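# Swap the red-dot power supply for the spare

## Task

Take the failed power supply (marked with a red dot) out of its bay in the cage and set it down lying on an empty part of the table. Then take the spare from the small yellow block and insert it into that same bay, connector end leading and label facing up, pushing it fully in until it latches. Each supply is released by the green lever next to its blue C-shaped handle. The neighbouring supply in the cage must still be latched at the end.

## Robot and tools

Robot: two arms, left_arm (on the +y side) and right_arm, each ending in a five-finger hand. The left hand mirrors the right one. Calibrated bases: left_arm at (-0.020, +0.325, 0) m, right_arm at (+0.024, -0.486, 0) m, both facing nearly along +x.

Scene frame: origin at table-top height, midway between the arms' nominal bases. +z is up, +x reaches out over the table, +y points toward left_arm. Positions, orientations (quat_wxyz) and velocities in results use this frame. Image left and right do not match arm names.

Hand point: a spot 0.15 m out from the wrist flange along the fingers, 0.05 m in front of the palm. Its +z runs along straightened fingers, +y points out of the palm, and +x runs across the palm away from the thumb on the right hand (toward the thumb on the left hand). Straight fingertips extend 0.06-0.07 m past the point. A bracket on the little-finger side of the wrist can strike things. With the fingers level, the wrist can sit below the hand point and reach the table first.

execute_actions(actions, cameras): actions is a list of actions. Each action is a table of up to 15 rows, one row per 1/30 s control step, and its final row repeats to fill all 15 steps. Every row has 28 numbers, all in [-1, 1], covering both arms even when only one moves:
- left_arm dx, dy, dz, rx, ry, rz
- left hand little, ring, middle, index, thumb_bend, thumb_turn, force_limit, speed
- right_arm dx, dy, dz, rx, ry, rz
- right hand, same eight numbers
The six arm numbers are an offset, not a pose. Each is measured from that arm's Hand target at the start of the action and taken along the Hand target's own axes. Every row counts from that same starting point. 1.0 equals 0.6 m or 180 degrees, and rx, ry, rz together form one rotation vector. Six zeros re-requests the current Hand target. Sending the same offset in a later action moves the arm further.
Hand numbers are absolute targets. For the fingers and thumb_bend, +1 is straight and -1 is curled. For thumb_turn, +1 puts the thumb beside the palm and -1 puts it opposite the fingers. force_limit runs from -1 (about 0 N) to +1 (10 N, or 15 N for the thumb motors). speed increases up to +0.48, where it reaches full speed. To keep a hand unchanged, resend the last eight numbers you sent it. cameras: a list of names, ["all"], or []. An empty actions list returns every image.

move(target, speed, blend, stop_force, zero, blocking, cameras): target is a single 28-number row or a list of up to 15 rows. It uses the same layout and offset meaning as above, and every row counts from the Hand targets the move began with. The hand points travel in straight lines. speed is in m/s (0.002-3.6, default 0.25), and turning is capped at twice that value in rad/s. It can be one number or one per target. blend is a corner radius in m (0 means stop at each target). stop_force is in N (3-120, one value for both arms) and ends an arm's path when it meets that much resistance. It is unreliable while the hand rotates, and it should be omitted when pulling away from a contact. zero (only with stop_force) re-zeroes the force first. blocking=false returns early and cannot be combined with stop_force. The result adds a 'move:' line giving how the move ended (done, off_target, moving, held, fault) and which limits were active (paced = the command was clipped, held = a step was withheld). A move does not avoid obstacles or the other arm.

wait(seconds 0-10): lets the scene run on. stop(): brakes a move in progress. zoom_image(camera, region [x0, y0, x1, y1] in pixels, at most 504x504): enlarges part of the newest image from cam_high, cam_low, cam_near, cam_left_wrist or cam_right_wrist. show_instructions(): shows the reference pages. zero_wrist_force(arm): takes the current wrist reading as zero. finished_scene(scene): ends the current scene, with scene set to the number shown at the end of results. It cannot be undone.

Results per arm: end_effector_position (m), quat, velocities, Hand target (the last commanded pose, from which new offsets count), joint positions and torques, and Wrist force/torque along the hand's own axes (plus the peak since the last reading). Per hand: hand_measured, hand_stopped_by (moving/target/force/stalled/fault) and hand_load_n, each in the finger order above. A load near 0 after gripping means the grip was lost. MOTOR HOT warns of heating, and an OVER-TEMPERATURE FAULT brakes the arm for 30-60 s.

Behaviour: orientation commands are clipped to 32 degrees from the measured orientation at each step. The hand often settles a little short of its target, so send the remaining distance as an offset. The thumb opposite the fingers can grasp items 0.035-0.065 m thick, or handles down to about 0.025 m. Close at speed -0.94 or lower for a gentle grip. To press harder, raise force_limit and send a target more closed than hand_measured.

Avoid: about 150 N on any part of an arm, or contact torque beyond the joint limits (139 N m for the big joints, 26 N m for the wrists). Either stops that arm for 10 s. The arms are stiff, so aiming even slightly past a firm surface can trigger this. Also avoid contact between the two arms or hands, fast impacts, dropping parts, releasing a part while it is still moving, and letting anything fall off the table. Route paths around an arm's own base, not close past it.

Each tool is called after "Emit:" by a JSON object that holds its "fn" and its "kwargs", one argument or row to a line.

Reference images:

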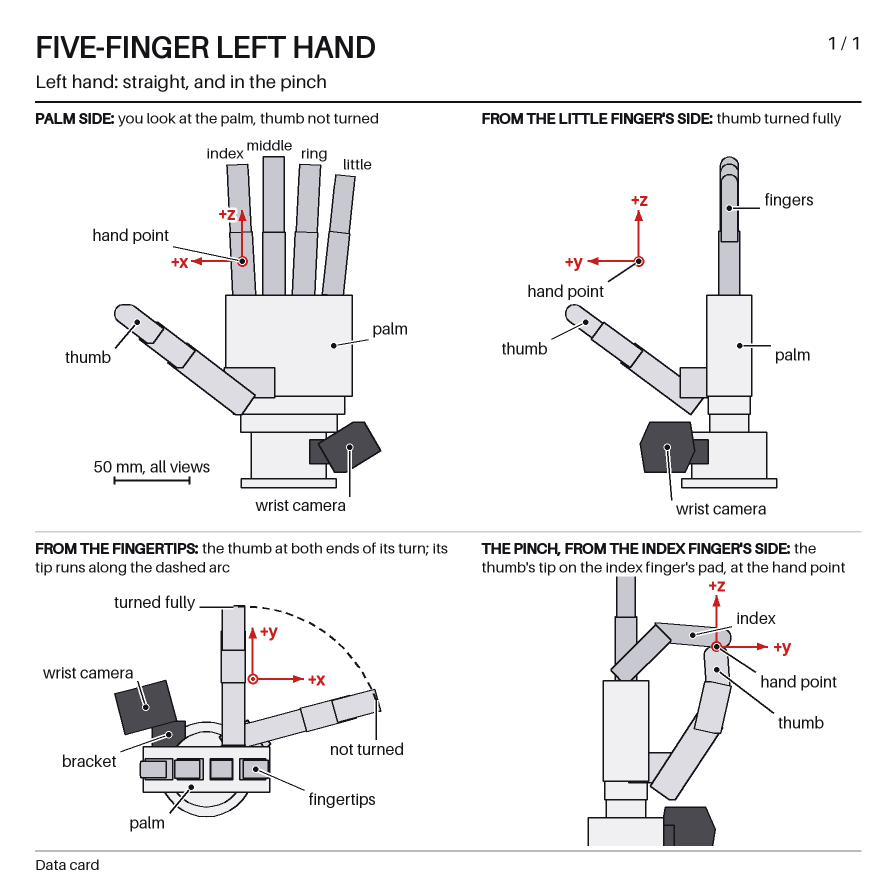

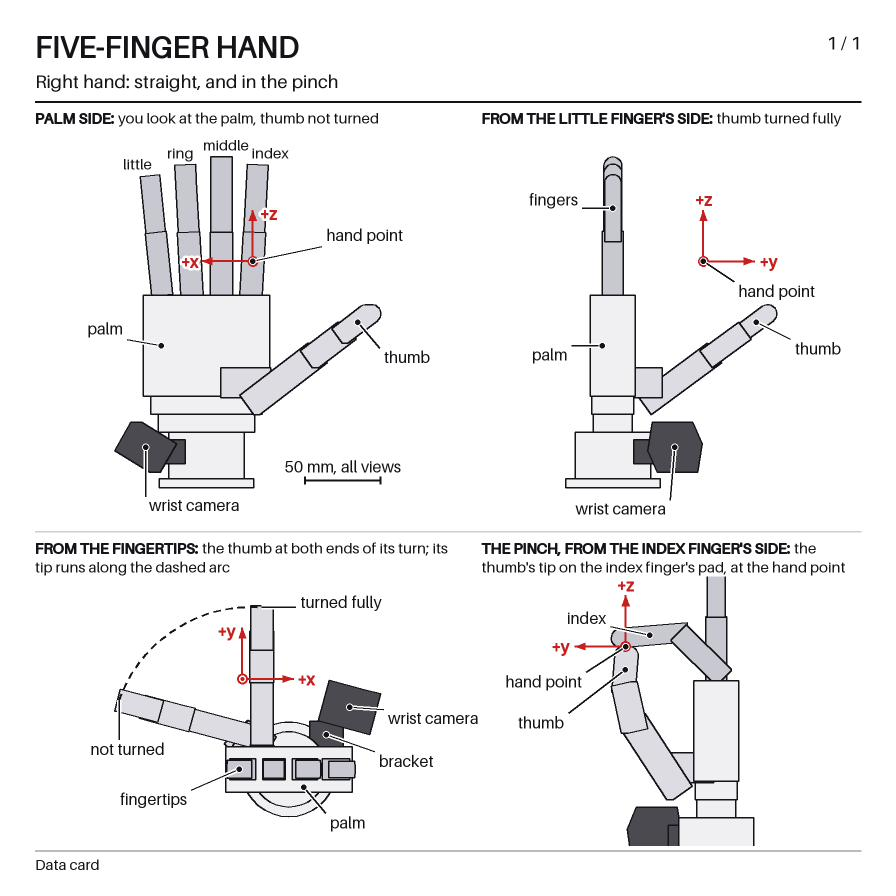

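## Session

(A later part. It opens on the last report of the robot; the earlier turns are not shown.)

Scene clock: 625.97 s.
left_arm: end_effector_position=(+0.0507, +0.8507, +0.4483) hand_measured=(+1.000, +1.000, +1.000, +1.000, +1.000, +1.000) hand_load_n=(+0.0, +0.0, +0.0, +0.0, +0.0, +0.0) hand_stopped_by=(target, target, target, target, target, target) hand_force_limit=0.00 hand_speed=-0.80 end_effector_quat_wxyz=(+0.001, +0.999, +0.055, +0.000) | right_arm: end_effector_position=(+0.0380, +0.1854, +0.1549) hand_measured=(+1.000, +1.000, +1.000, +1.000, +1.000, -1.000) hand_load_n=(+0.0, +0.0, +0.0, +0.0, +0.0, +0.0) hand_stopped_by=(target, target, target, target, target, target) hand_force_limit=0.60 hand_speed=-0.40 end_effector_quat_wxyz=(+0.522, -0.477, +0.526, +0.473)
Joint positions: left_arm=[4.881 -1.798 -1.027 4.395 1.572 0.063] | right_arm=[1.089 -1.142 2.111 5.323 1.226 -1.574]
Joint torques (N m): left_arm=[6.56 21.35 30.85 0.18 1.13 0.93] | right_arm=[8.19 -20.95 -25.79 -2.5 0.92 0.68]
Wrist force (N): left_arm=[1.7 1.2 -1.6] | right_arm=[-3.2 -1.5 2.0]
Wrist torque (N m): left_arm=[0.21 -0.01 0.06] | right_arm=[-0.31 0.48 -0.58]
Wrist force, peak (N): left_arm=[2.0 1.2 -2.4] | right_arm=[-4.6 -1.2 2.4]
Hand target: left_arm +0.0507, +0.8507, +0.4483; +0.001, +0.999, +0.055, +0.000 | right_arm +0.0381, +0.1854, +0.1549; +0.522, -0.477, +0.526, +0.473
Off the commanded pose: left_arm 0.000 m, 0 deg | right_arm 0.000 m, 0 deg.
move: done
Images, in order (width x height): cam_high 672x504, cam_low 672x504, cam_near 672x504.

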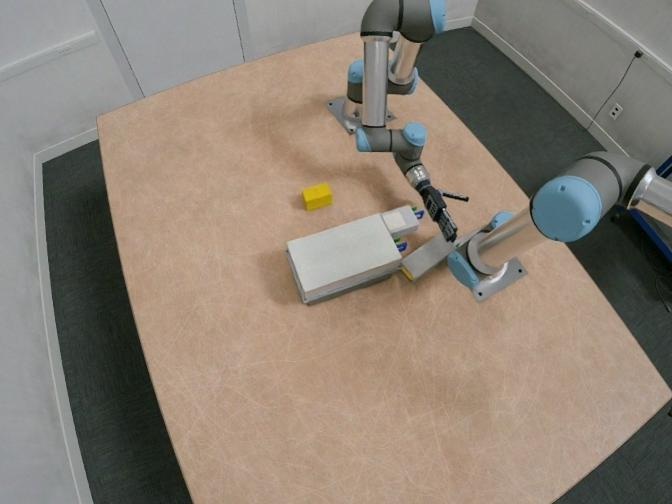

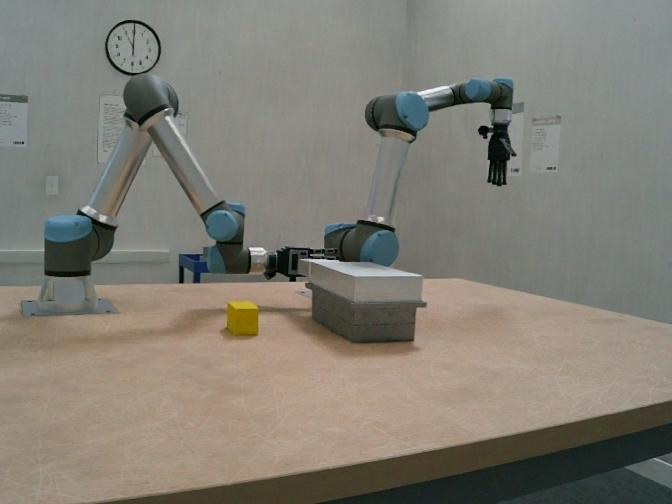

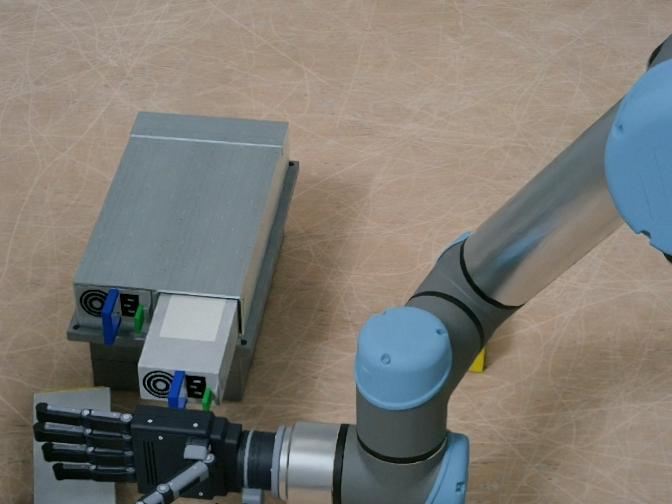

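Emit:
{"fn": "move", "kwargs": {
  "target": [0,0,0,0,0,0,1,1,1,1,1,1,0,-0.8,0,-0.1583,0,0,0,0,1,1,1,1,1,-1,0.6,-0.4],
  "speed": 0.03,
  "stop_force": 15,
  "cameras": ["cam_near","cam_low"]
}}

Emit:
{"fn": "zoom_image", "kwargs": {
  "camera": "cam_near",
  "region": [60, 260, 260, 460]
}}

Scene clock: 631.03 s.
left_arm: end_effector_position=(+0.0507, +0.8507, +0.4483) hand_measured=(+1.000, +1.000, +1.000, +1.000, +1.000, +1.000) hand_load_n=(+0.0, +0.0, +0.0, +0.0, +0.0, +0.0) hand_stopped_by=(target, target, target, target, target, target) hand_force_limit=0.00 hand_speed=-0.80 end_effector_quat_wxyz=(+0.001, +0.999, +0.055, +0.000) | right_arm: end_effector_position=(+0.1326, +0.1762, +0.1549) hand_measured=(+1.000, +1.000, +1.000, +1.000, +1.000, -1.000) hand_load_n=(+0.0, +0.0, +0.0, +0.0, +0.0, +0.0) hand_stopped_by=(target, target, target, target, target, target) hand_force_limit=0.60 hand_speed=-0.40 end_effector_quat_wxyz=(+0.522, -0.477, +0.526, +0.473)
Joint positions: left_arm=[4.881 -1.798 -1.027 4.395 1.572 0.063] | right_arm=[0.877 -1.121 2.073 5.34 1.014 -1.576]
Joint torques (N m): left_arm=[6.26 20.88 30.68 0.28 1.23 0.87] | right_arm=[11.02 -38.03 -0.44 -2.31 0.57 -1.22]
Wrist force (N): left_arm=[2.0 0.9 -1.9] | right_arm=[-3.5 -1.4 2.0]
Wrist torque (N m): left_arm=[0.18 -0.05 0.09] | right_arm=[-0.28 0.50 -0.49]
Wrist force, peak (N): left_arm=[2.0 1.0 -2.1] | right_arm=[-4.9 3.0 2.2]
Hand target: left_arm +0.0507, +0.8507, +0.4483; +0.001, +0.999, +0.055, +0.000 | right_arm +0.1326, +0.1762, +0.1549; +0.522, -0.477, +0.526, +0.473
Off the commanded pose: left_arm 0.000 m, 0 deg | right_arm 0.000 m, 0 deg.
move: done
Images, in order (width x height): cam_low 672x504, cam_near 672x504.

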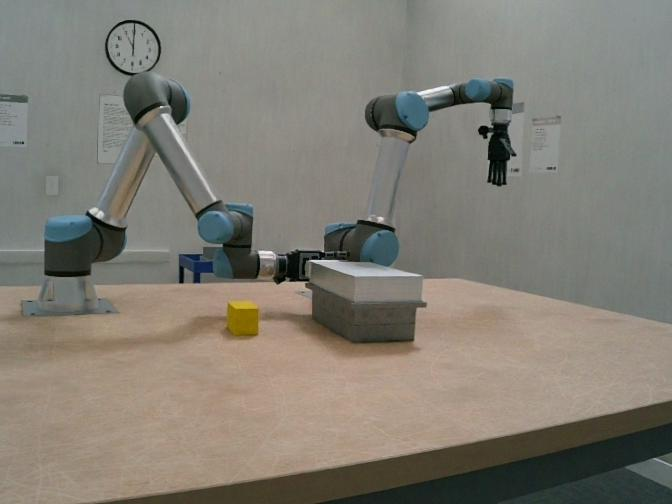

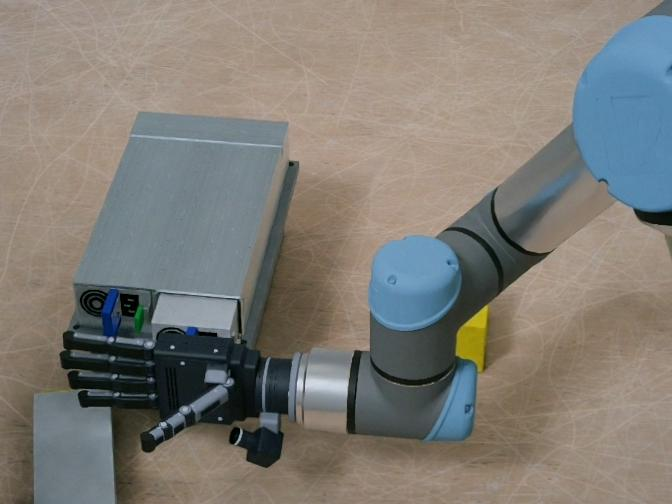

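Scaled by 2.520 from the camera's 672x504 image, which has a finer 960x720 frame.

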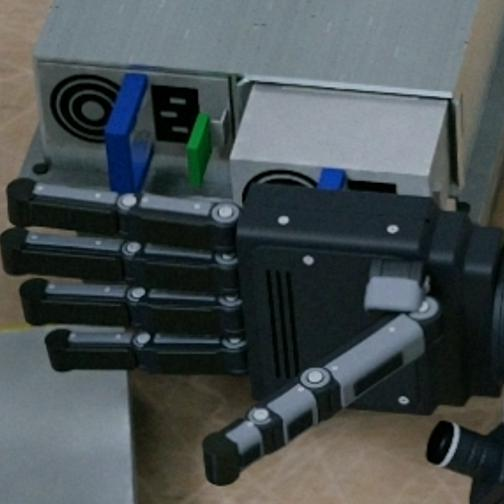

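Emit:
{"fn": "move", "kwargs": {
  "target": [0,0,0,0,0,0,1,1,1,1,1,1,0,-0.8,0,-0.045,0,0,0,0,1,1,1,1,1,-1,0.6,-0.4],
  "speed": 0.03,
  "stop_force": 20,
  "cameras": ["cam_near","cam_low"]
}}

Emit:
{"fn": "zoom_image", "kwargs": {
  "camera": "cam_near",
  "region": [60, 260, 260, 460]
}}

Scene clock: 633.53 s.
left_arm: end_effector_position=(+0.0507, +0.8507, +0.4483) hand_measured=(+1.000, +1.000, +1.000, +1.000, +1.000, +1.000) hand_load_n=(+0.0, +0.0, +0.0, +0.0, +0.0, +0.0) hand_stopped_by=(target, target, target, target, target, target) hand_force_limit=0.00 hand_speed=-0.80 end_effector_quat_wxyz=(+0.001, +0.999, +0.055, +0.000) | right_arm: end_effector_position=(+0.1595, +0.1736, +0.1550) hand_measured=(+1.000, +1.000, +1.000, +1.000, +1.000, -1.000) hand_load_n=(+0.0, +0.0, +0.0, +0.0, +0.0, +0.0) hand_stopped_by=(target, target, target, target, target, target) hand_force_limit=0.60 hand_speed=-0.40 end_effector_quat_wxyz=(+0.522, -0.477, +0.526, +0.473)
Joint positions: left_arm=[4.881 -1.798 -1.027 4.395 1.572 0.063] | right_arm=[0.823 -1.109 2.052 5.35 0.96 -1.577]
Joint torques (N m): left_arm=[6.59 21.58 30.55 0.14 1.19 0.81] | right_arm=[11.09 -38.4 -0.65 -2.3 0.35 -1.51]
Wrist force (N): left_arm=[1.8 1.2 -1.8] | right_arm=[-3.3 -1.2 2.1]
Wrist torque (N m): left_arm=[0.23 -0.03 0.07] | right_arm=[-0.21 0.46 -0.48]
Wrist force, peak (N): left_arm=[1.8 1.2 -2.2] | right_arm=[-4.2 2.2 2.3]
Hand target: left_arm +0.0507, +0.8507, +0.4483; +0.001, +0.999, +0.055, +0.000 | right_arm +0.1595, +0.1736, +0.1550; +0.522, -0.477, +0.526, +0.473
Off the commanded pose: left_arm 0.000 m, 0 deg | right_arm 0.000 m, 0 deg.
move: done
Images, in order (width x height): cam_low 672x504, cam_near 672x504.

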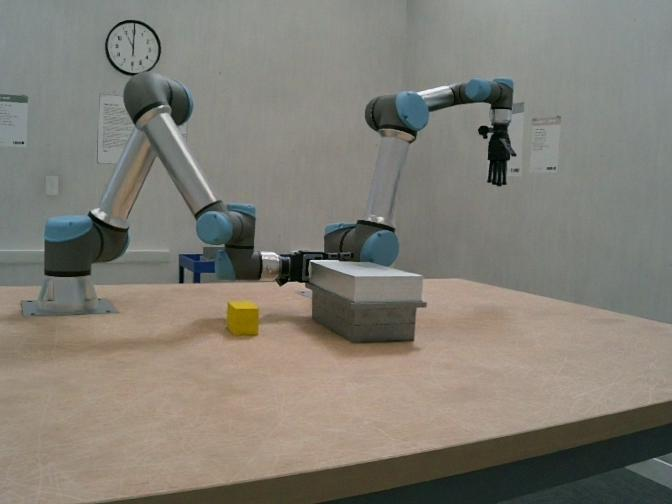

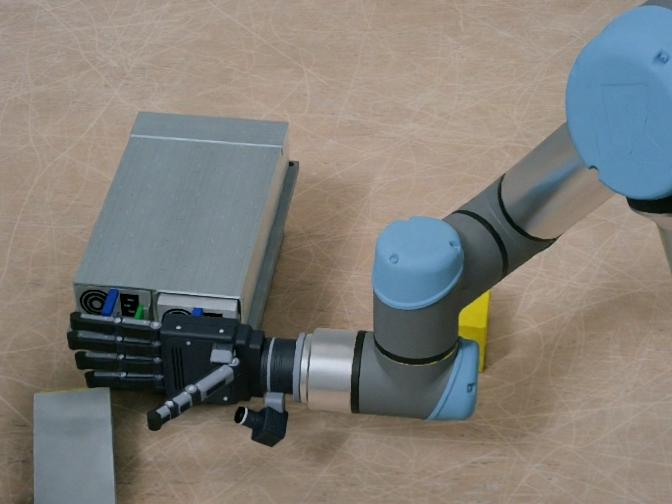

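Scaled by 2.520 from the camera's 672x504 image, which has a finer 960x720 frame.

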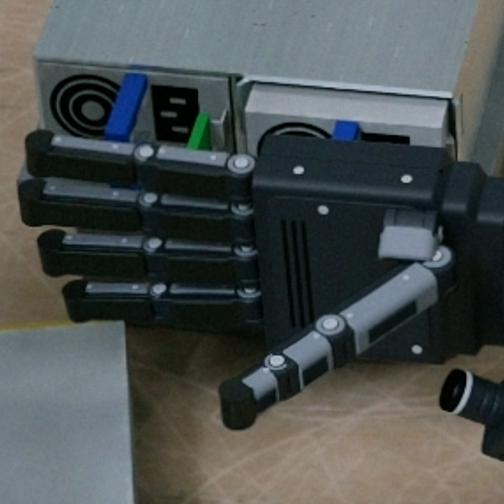

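Emit:
{"fn": "move", "kwargs": {
  "target": [0,0,0,0,0,0,1,1,1,1,1,1,0,-0.8,0,-0.0267,0,0,0,0,1,1,1,1,1,-1,0.6,-0.4],
  "speed": 0.015,
  "stop_force": 40,
  "cameras": ["cam_near","cam_low"]
}}

Emit:
{"fn": "zoom_image", "kwargs": {
  "camera": "cam_near",
  "region": [60, 260, 260, 460]
}}

Emit:
{"fn": "zoom_image", "kwargs": {
  "camera": "cam_low",
  "region": [275, 230, 345, 290]
}}

Scene clock: 636.00 s.
left_arm: end_effector_position=(+0.0507, +0.8507, +0.4483) hand_measured=(+1.000, +1.000, +1.000, +1.000, +1.000, +1.000) hand_load_n=(+0.0, +0.0, +0.0, +0.0, +0.0, +0.0) hand_stopped_by=(target, target, target, target, target, target) hand_force_limit=0.00 hand_speed=-0.80 end_effector_quat_wxyz=(+0.001, +0.999, +0.055, +0.000) | right_arm: end_effector_position=(+0.1717, +0.1723, +0.1549) hand_measured=(+1.000, +1.000, +1.000, +1.000, +1.000, -1.000) hand_load_n=(+0.0, +0.0, +0.0, +0.0, +0.0, +0.0) hand_stopped_by=(target, target, target, target, target, target) hand_force_limit=0.60 hand_speed=-0.40 end_effector_quat_wxyz=(+0.522, -0.477, +0.526, +0.473)
Joint positions: left_arm=[4.881 -1.798 -1.027 4.395 1.572 0.063] | right_arm=[0.799 -1.103 2.04 5.356 0.935 -1.577]
Joint torques (N m): left_arm=[6.24 21.65 30.73 0.37 1.17 0.93] | right_arm=[-4.99 -40.61 -5.78 -3.92 3.81 -0.09]
Wrist force (N): left_arm=[1.9 0.9 -1.5] | right_arm=[-2.5 24.8 6.5]
Wrist torque (N m): left_arm=[0.17 -0.02 0.08] | right_arm=[0.70 0.34 0.29]
Wrist force, peak (N): left_arm=[2.0 1.3 -2.0] | right_arm=[-11.1 48.3 -2.2]
Hand target: left_arm +0.0507, +0.8507, +0.4483; +0.001, +0.999, +0.055, +0.000 | right_arm +0.1717, +0.1723, +0.1549; +0.522, -0.477, +0.526, +0.473 (not the last commanded pose)
Off the commanded pose: left_arm 0.000 m, 0 deg | right_arm 0.004 m, 0 deg.
move: contact (right_arm)
Images, in order (width x height): cam_low 672x504, cam_near 672x504.

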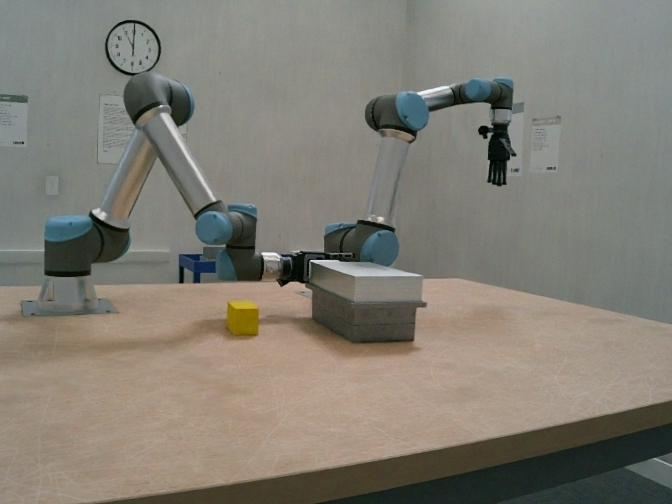

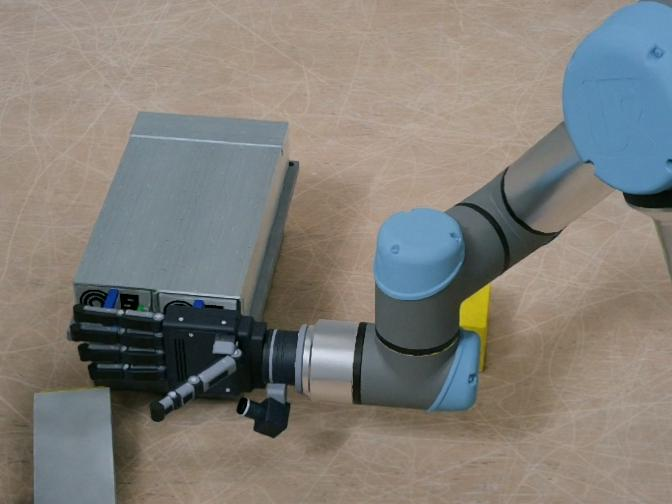

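Scaled by 2.520 from the camera's 672x504 image, which has a finer 960x720 frame.

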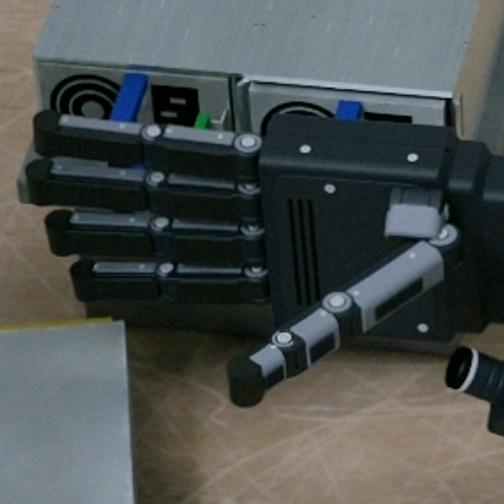

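Scaled by 7.200 from the camera's 672x504 image, which has a finer 960x720 frame.

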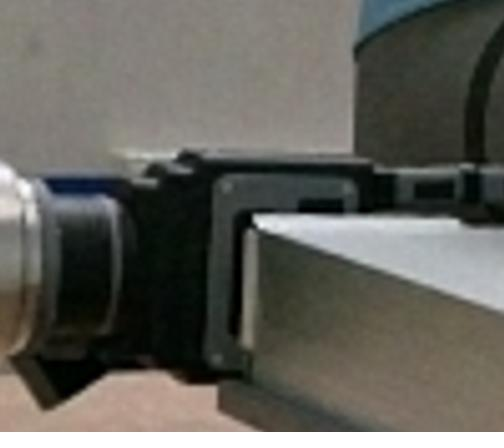

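Emit:
{"fn": "move", "kwargs": {
  "target": [0,0,0,0,0,0,1,1,1,1,1,1,0,-0.8,0,0.18,0,0,0,0,1,1,1,1,1,-1,0.6,-0.4],
  "speed": 0.1,
  "cameras": ["cam_near","cam_low"]
}}

Emit:
{"fn": "zoom_image", "kwargs": {
  "camera": "cam_near",
  "region": [60, 270, 260, 370]
}}

Emit:
{"fn": "zoom_image", "kwargs": {
  "camera": "cam_low",
  "region": [295, 250, 345, 300]
}}

Scene clock: 637.90 s.
left_arm: end_effector_position=(+0.0507, +0.8507, +0.4483) hand_measured=(+1.000, +1.000, +1.000, +1.000, +1.000, +1.000) hand_load_n=(+0.0, +0.0, +0.0, +0.0, +0.0, +0.0) hand_stopped_by=(target, target, target, target, target, target) hand_force_limit=0.00 hand_speed=-0.80 end_effector_quat_wxyz=(+0.001, +0.999, +0.055, +0.000) | right_arm: end_effector_position=(+0.0642, +0.1827, +0.1549) hand_measured=(+1.000, +1.000, +1.000, +1.000, +1.000, -1.000) hand_load_n=(+0.0, +0.0, +0.5, +0.0, +0.0, -0.5) hand_stopped_by=(target, target, target, target, target, target) hand_force_limit=0.60 hand_speed=-0.40 end_effector_quat_wxyz=(+0.522, -0.477, +0.526, +0.473)
Joint positions: left_arm=[4.881 -1.798 -1.027 4.395 1.572 0.063] | right_arm=[1.027 -1.14 2.107 5.325 1.164 -1.575]
Joint torques (N m): left_arm=[7.02 21.15 30.37 0.32 1.03 0.92] | right_arm=[-0.29 -20.99 -26.61 -0.79 0.66 1.2]
Wrist force (N): left_arm=[1.8 1.1 -1.9] | right_arm=[-3.8 -0.6 1.8]
Wrist torque (N m): left_arm=[0.22 -0.03 0.06] | right_arm=[-0.14 0.55 -0.65]
Wrist force, peak (N): left_arm=[1.8 1.1 -2.2] | right_arm=[-3.4 25.0 6.6]
Hand target: left_arm +0.0507, +0.8507, +0.4483; +0.001, +0.999, +0.055, +0.000 | right_arm +0.0642, +0.1828, +0.1549; +0.522, -0.477, +0.526, +0.473
Off the commanded pose: left_arm 0.000 m, 0 deg | right_arm 0.000 m, 0 deg.
move: done
Images, in order (width x height): cam_low 672x504, cam_near 672x504.

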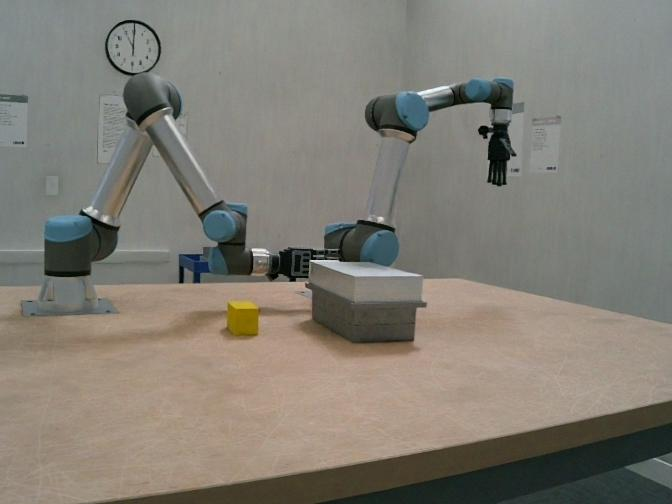

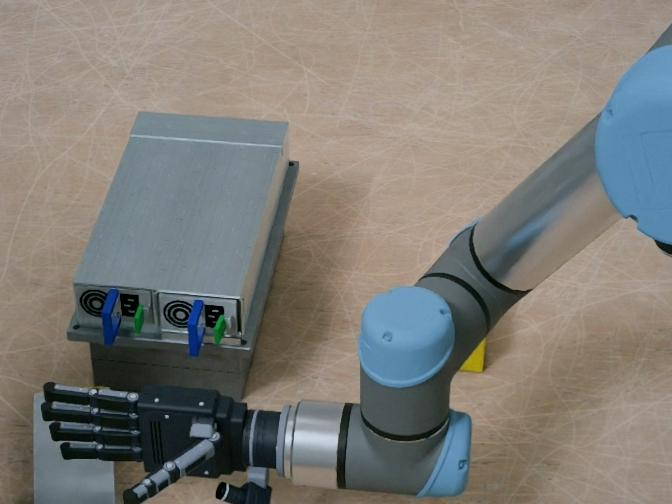

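Scaled by 2.520 from the camera's 672x504 image, which has a finer 960x720 frame.

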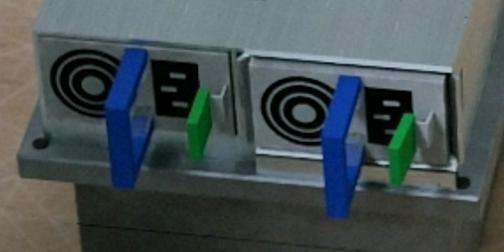

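Scaled by 10.080 from the camera's 672x504 image, which has a finer 960x720 frame.

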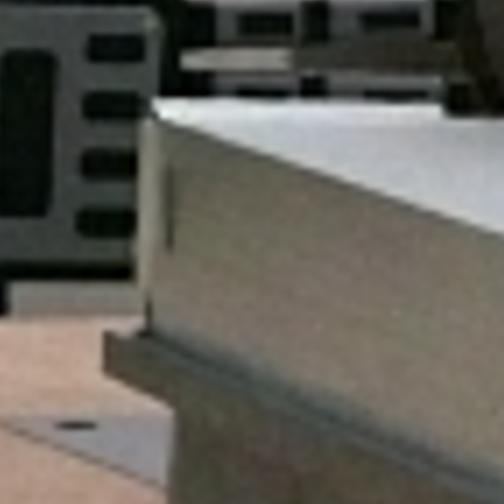

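Emit:
{"fn": "zoom_image", "kwargs": {
  "camera": "cam_near",
  "region": [66, 278, 156, 348]
}}

Emit:
{"fn": "zoom_image", "kwargs": {
  "camera": "cam_near",
  "region": [152, 282, 252, 362]
}}

Scaled by 5.600 from the camera's 672x504 image, which has a finer 960x720 frame.

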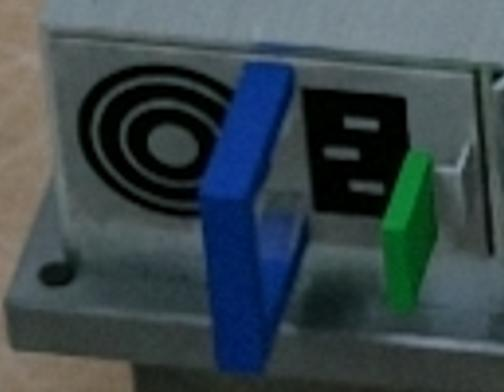

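Scaled by 5.040 from the camera's 672x504 image, which has a finer 960x720 frame.

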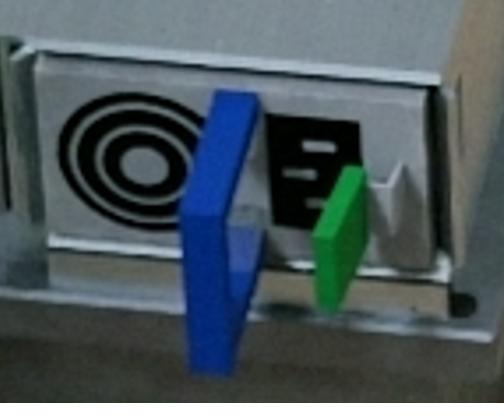

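Emit:
{"fn": "move", "kwargs": {
  "target": [0,0,0,0,0,0,1,1,1,1,1,1,0,-0.8,0,-0.168,0,0,0,0,1,1,1,1,1,-1,0.6,-0.4],
  "speed": 0.08,
  "stop_force": 30
}}

Emit:
{"fn": "move", "kwargs": {
  "target": [0,0,0,0,0,0,1,1,1,1,1,1,0,-0.8,0,-0.035,0,0,0,0,1,1,1,1,1,-1,0.6,-0.4],
  "speed": 0.01,
  "stop_force": 60,
  "cameras": ["cam_near","cam_low"]
}}

Emit:
{"fn": "zoom_image", "kwargs": {
  "camera": "cam_near",
  "region": [152, 282, 252, 362]
}}

Scene clock: 642.53 s.
left_arm: end_effector_position=(+0.0507, +0.8507, +0.4483) hand_measured=(+1.000, +1.000, +1.000, +1.000, +1.000, +1.000) hand_load_n=(+0.0, +0.0, +0.0, +0.0, +0.0, +0.0) hand_stopped_by=(target, target, target, target, target, target) hand_force_limit=0.00 hand_speed=-0.80 end_effector_quat_wxyz=(+0.001, +0.999, +0.055, +0.000) | right_arm: end_effector_position=(+0.1645, +0.1730, +0.1549) hand_measured=(+1.000, +1.000, +1.000, +1.000, +1.000, -1.000) hand_load_n=(+0.0, +0.0, +0.0, +0.0, +0.0, -0.5) hand_stopped_by=(target, target, target, target, target, target) hand_force_limit=0.60 hand_speed=-0.40 end_effector_quat_wxyz=(+0.522, -0.477, +0.526, +0.473)
Joint positions: left_arm=[4.881 -1.798 -1.027 4.395 1.572 0.063] | right_arm=[0.813 -1.107 2.047 5.353 0.949 -1.577]
Joint torques (N m): left_arm=[5.95 21.54 30.68 0.22 1.01 0.79] | right_arm=[10.35 -38.36 -1.47 -3.3 -0.8 -0.77]
Wrist force (N): left_arm=[1.6 1.1 -1.6] | right_arm=[-3.9 -0.6 2.3]
Wrist torque (N m): left_arm=[0.20 0.01 0.07] | right_arm=[-0.13 0.57 -0.49]
Wrist force, peak (N): left_arm=[2.1 1.2 -2.2] | right_arm=[-4.4 -0.8 2.0]
Hand target: left_arm +0.0507, +0.8507, +0.4483; +0.001, +0.999, +0.055, +0.000 | right_arm +0.1645, +0.1730, +0.1549; +0.522, -0.477, +0.526, +0.473
Off the commanded pose: left_arm 0.000 m, 0 deg | right_arm 0.000 m, 0 deg.
move: done

Scene clock: 644.77 s.
left_arm: end_effector_position=(+0.0507, +0.8507, +0.4483) hand_measured=(+1.000, +1.000, +1.000, +1.000, +1.000, +1.000) hand_load_n=(+0.0, +0.0, -0.5, +0.0, +0.0, +0.0) hand_stopped_by=(target, target, target, target, target, target) hand_force_limit=0.00 hand_speed=-0.80 end_effector_quat_wxyz=(+0.001, +0.999, +0.055, +0.000) | right_arm: end_effector_position=(+0.1778, +0.1717, +0.1549) hand_measured=(+1.000, +1.000, +1.000, +1.000, +1.000, -1.000) hand_load_n=(+0.0, +0.0, +0.0, +0.0, +0.0, +0.0) hand_stopped_by=(target, target, target, target, target, target) hand_force_limit=0.60 hand_speed=-0.40 end_effector_quat_wxyz=(+0.521, -0.478, +0.525, +0.474)
Joint positions: left_arm=[4.881 -1.798 -1.027 4.395 1.572 0.063] | right_arm=[0.786 -1.1 2.034 5.359 0.922 -1.577]
Joint torques (N m): left_arm=[6.38 21.62 30.2 0.23 1.13 0.91] | right_arm=[-17.88 -38.11 -10.53 -5.08 11.01 -1.09]
Wrist force (N): left_arm=[2.0 1.2 -2.0] | right_arm=[-8.7 51.0 1.0]
Wrist torque (N m): left_arm=[0.23 -0.06 0.08] | right_arm=[2.51 0.83 0.70]
Wrist force, peak (N): left_arm=[1.9 1.0 -2.2] | right_arm=[-11.4 62.2 -4.5]
Hand target: left_arm +0.0507, +0.8507, +0.4483; +0.001, +0.999, +0.055, +0.000 | right_arm +0.1780, +0.1717, +0.1549; +0.521, -0.477, +0.525, +0.473 (not the last commanded pose)
Off the commanded pose: left_arm 0.000 m, 0 deg | right_arm 0.008 m, 0 deg.
move: contact (right_arm)
Images, in order (width x height): cam_low 672x504, cam_near 672x504.

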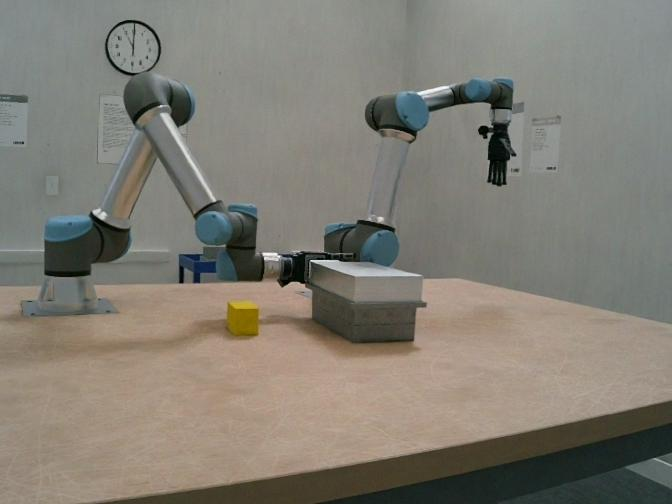

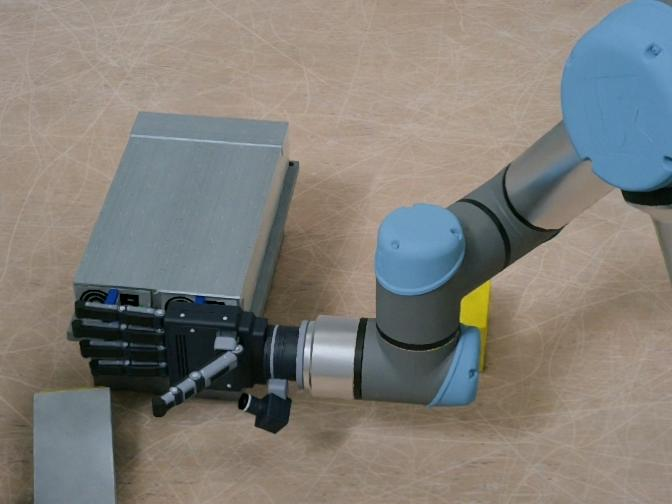

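Scaled by 5.040 from the camera's 672x504 image, which has a finer 960x720 frame.

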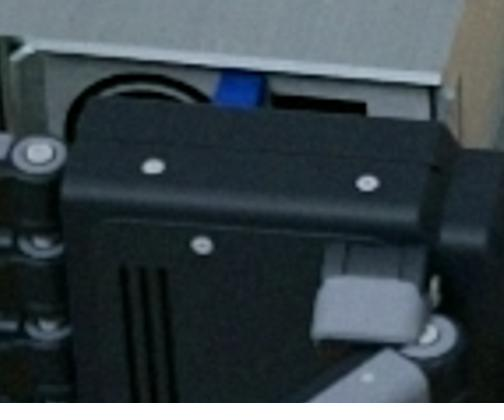

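Emit:
{"fn": "move", "kwargs": {
  "target": [0,0,0,0,0,0,1,1,1,1,1,1,0,-0.8,0,0.18,0,0,0,0,1,1,1,1,1,-1,0.6,-0.4],
  "speed": 0.1,
  "cameras": ["cam_near","cam_low"]
}}

Emit:
{"fn": "zoom_image", "kwargs": {
  "camera": "cam_near",
  "region": [66, 278, 156, 348]
}}

Emit:
{"fn": "zoom_image", "kwargs": {
  "camera": "cam_near",
  "region": [152, 282, 252, 362]
}}

Emit:
{"fn": "zoom_image", "kwargs": {
  "camera": "cam_low",
  "region": [295, 250, 345, 300]
}}

Scene clock: 646.70 s.
left_arm: end_effector_position=(+0.0507, +0.8507, +0.4483) hand_measured=(+1.000, +1.000, +1.000, +1.000, +1.000, +1.000) hand_load_n=(+0.0, +0.0, +0.0, +0.0, +0.0, +0.0) hand_stopped_by=(target, target, target, target, target, target) hand_force_limit=0.00 hand_speed=-0.80 end_effector_quat_wxyz=(+0.001, +0.999, +0.055, +0.000) | right_arm: end_effector_position=(+0.0705, +0.1820, +0.1549) hand_measured=(+1.000, +1.000, +1.000, +1.000, +1.000, -1.000) hand_load_n=(+0.0, +0.0, +0.0, +0.0, +0.0, -0.5) hand_stopped_by=(target, target, target, target, target, target) hand_force_limit=0.60 hand_speed=-0.40 end_effector_quat_wxyz=(+0.521, -0.477, +0.525, +0.473)
Joint positions: left_arm=[4.881 -1.798 -1.027 4.395 1.572 0.063] | right_arm=[1.012 -1.139 2.106 5.325 1.148 -1.575]
Joint torques (N m): left_arm=[6.23 21 30.05 0.15 1.02 0.77] | right_arm=[-0.13 -22.05 -25.62 -0.89 0.75 1.21]
Wrist force (N): left_arm=[1.7 1.2 -1.8] | right_arm=[-2.3 0.1 1.9]
Wrist torque (N m): left_arm=[0.23 -0.02 0.07] | right_arm=[-0.04 0.33 -0.53]
Wrist force, peak (N): left_arm=[1.9 1.0 -2.2] | right_arm=[-8.5 51.1 1.2]
Hand target: left_arm +0.0507, +0.8507, +0.4483; +0.001, +0.999, +0.055, +0.000 | right_arm +0.0705, +0.1820, +0.1549; +0.521, -0.477, +0.525, +0.473
Off the commanded pose: left_arm 0.000 m, 0 deg | right_arm 0.000 m, 0 deg.
move: done
Images, in order (width x height): cam_low 672x504, cam_near 672x504.

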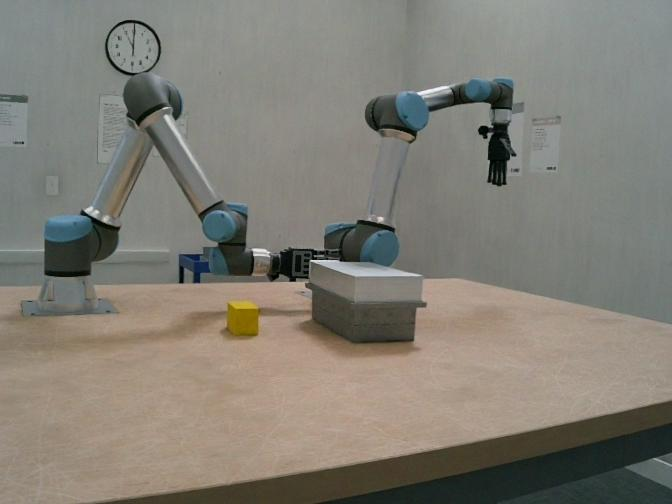

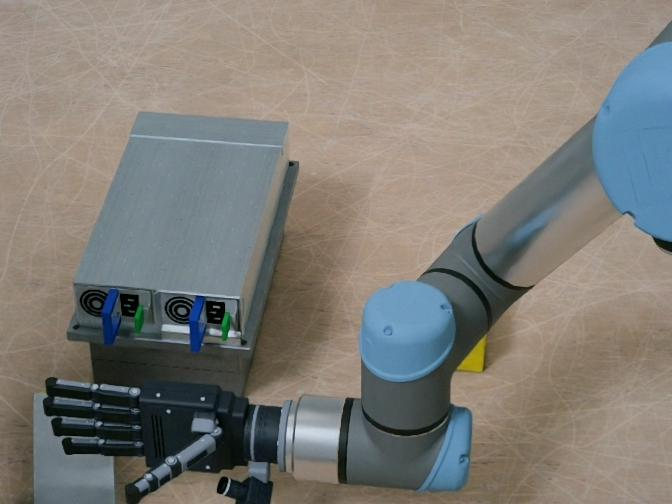

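Scaled by 5.600 from the camera's 672x504 image, which has a finer 960x720 frame.

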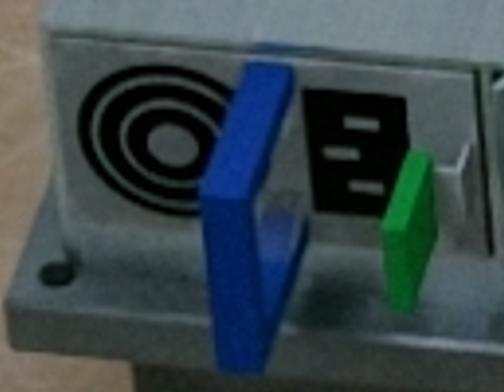

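Scaled by 5.040 from the camera's 672x504 image, which has a finer 960x720 frame.

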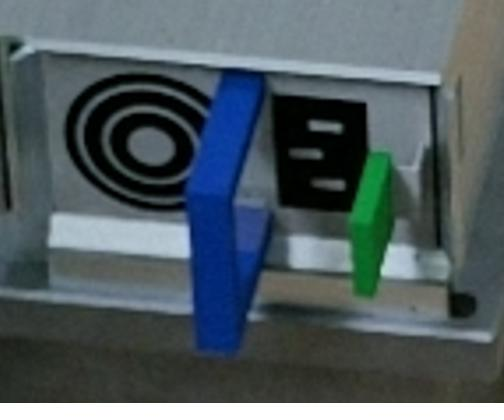

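Scaled by 10.080 from the camera's 672x504 image, which has a finer 960x720 frame.

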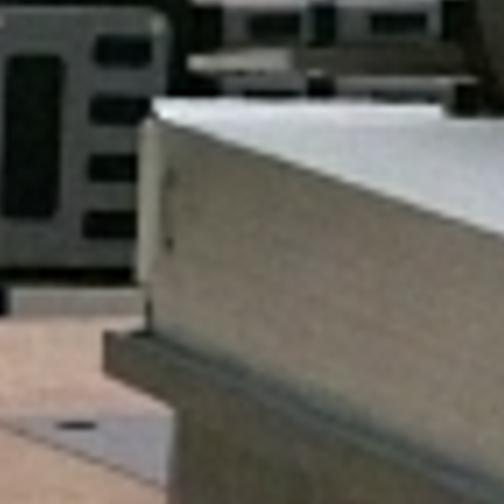

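Emit:
{"fn": "zoom_image", "kwargs": {
  "camera": "cam_low",
  "region": [302, 255, 322, 285]
}}

Emit:
{"fn": "zoom_image", "kwargs": {
  "camera": "cam_near",
  "region": [212, 282, 262, 352]
}}

Scaled by 16.800 from the camera's 672x504 image, which has a finer 960x720 frame.

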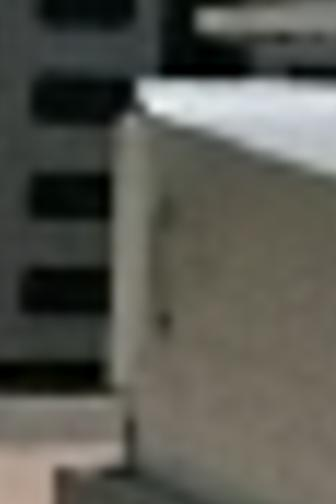

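Scaled by 7.200 from the camera's 672x504 image, which has a finer 960x720 frame.

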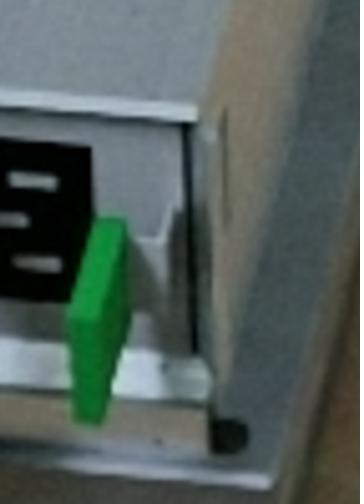

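Emit:
{"fn": "move", "kwargs": {
  "target": [0,0,0,0,0,0,1,1,1,1,1,1,0,-0.8,-0.4,0.05,-0.2,0,0,0,1,1,1,1,1,-1,0.6,-0.4],
  "speed": 0.25,
  "cameras": ["cam_near","cam_low","cam_high"]
}}

Emit:
{"fn": "zoom_image", "kwargs": {
  "camera": "cam_high",
  "region": [380, 190, 500, 310]
}}

Emit:
{"fn": "zoom_image", "kwargs": {
  "camera": "cam_near",
  "region": [20, 260, 260, 500]
}}

Scene clock: 649.53 s.
left_arm: end_effector_position=(+0.0507, +0.8507, +0.4483) hand_measured=(+1.000, +1.000, +1.000, +1.000, +1.000, +1.000) hand_load_n=(+0.0, +0.0, +0.0, +0.0, +0.0, +0.0) hand_stopped_by=(target, target, target, target, target, target) hand_force_limit=0.00 hand_speed=-0.80 end_effector_quat_wxyz=(+0.001, +0.999, +0.055, +0.000) | right_arm: end_effector_position=(+0.0293, +0.0674, +0.3958) hand_measured=(+1.000, +1.000, +1.000, +1.000, +1.000, -1.000) hand_load_n=(+0.0, +0.0, +0.0, +0.0, +0.0, +0.0) hand_stopped_by=(target, target, target, target, target, target) hand_force_limit=0.60 hand_speed=-0.40 end_effector_quat_wxyz=(+0.522, -0.477, +0.525, +0.473)
Joint positions: left_arm=[4.881 -1.798 -1.027 4.395 1.572 0.063] | right_arm=[0.935 -1.822 2.1 6.015 1.072 -1.576]
Joint torques (N m): left_arm=[6.18 20.82 30.66 0.25 0.97 0.81] | right_arm=[10.08 -18.45 -10.56 -0.06 1.64 0.9]
Wrist force (N): left_arm=[1.7 1.1 -1.9] | right_arm=[-1.8 0.2 1.6]
Wrist torque (N m): left_arm=[0.21 -0.02 0.06] | right_arm=[0.00 0.30 -0.35]
Wrist force, peak (N): left_arm=[2.0 1.3 -2.3] | right_arm=[-3.8 0.3 0.8]
Hand target: left_arm +0.0507, +0.8507, +0.4483; +0.001, +0.999, +0.055, +0.000 | right_arm +0.0292, +0.0674, +0.3958; +0.521, -0.477, +0.525, +0.473
Off the commanded pose: left_arm 0.000 m, 0 deg | right_arm 0.000 m, 0 deg.
move: done
Images, in order (width x height): cam_high 672x504, cam_low 672x504, cam_near 672x504.

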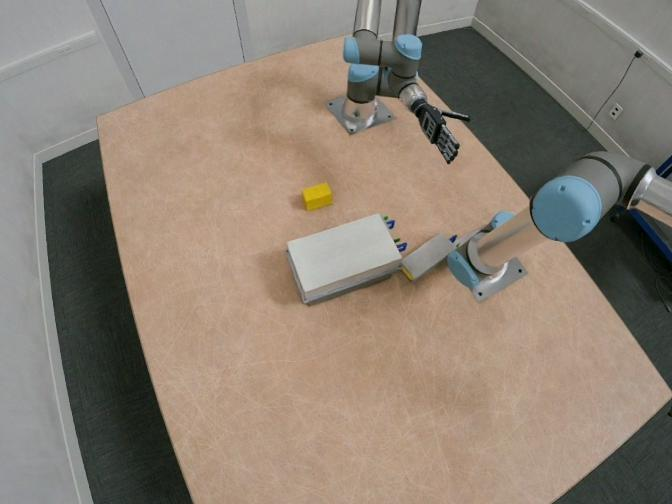

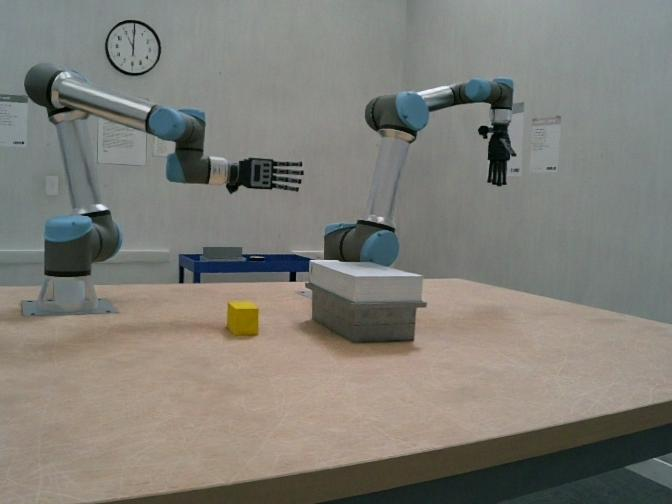

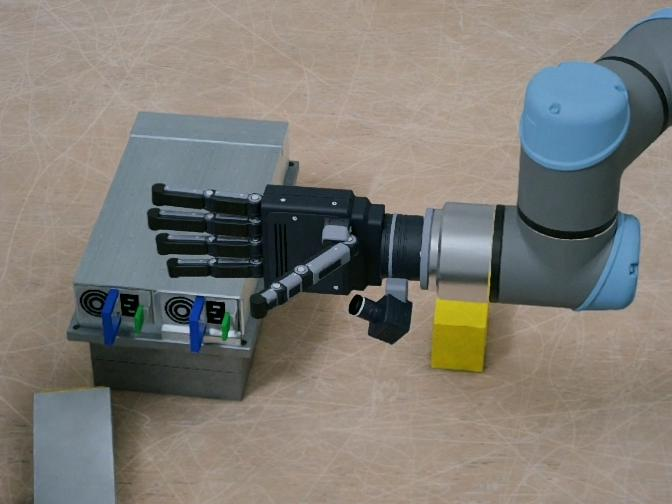

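Scaled by 4.200 from the camera's 672x504 image, which has a finer 960x720 frame.

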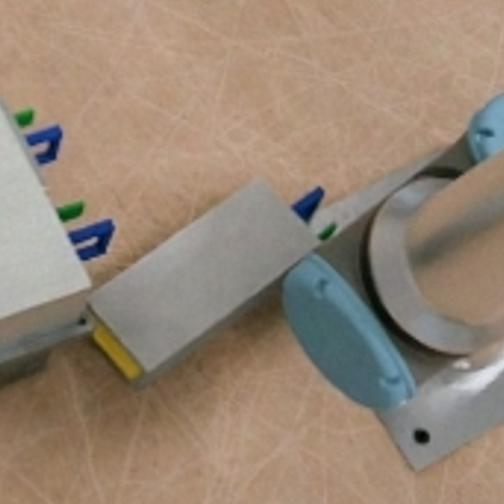

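Scaled by 2.100 from the camera's 672x504 image, which has a finer 960x720 frame.

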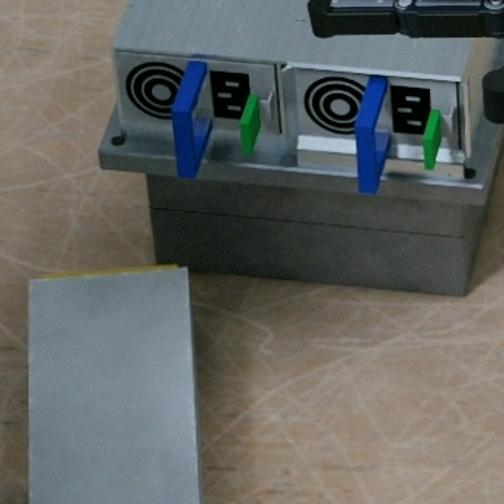

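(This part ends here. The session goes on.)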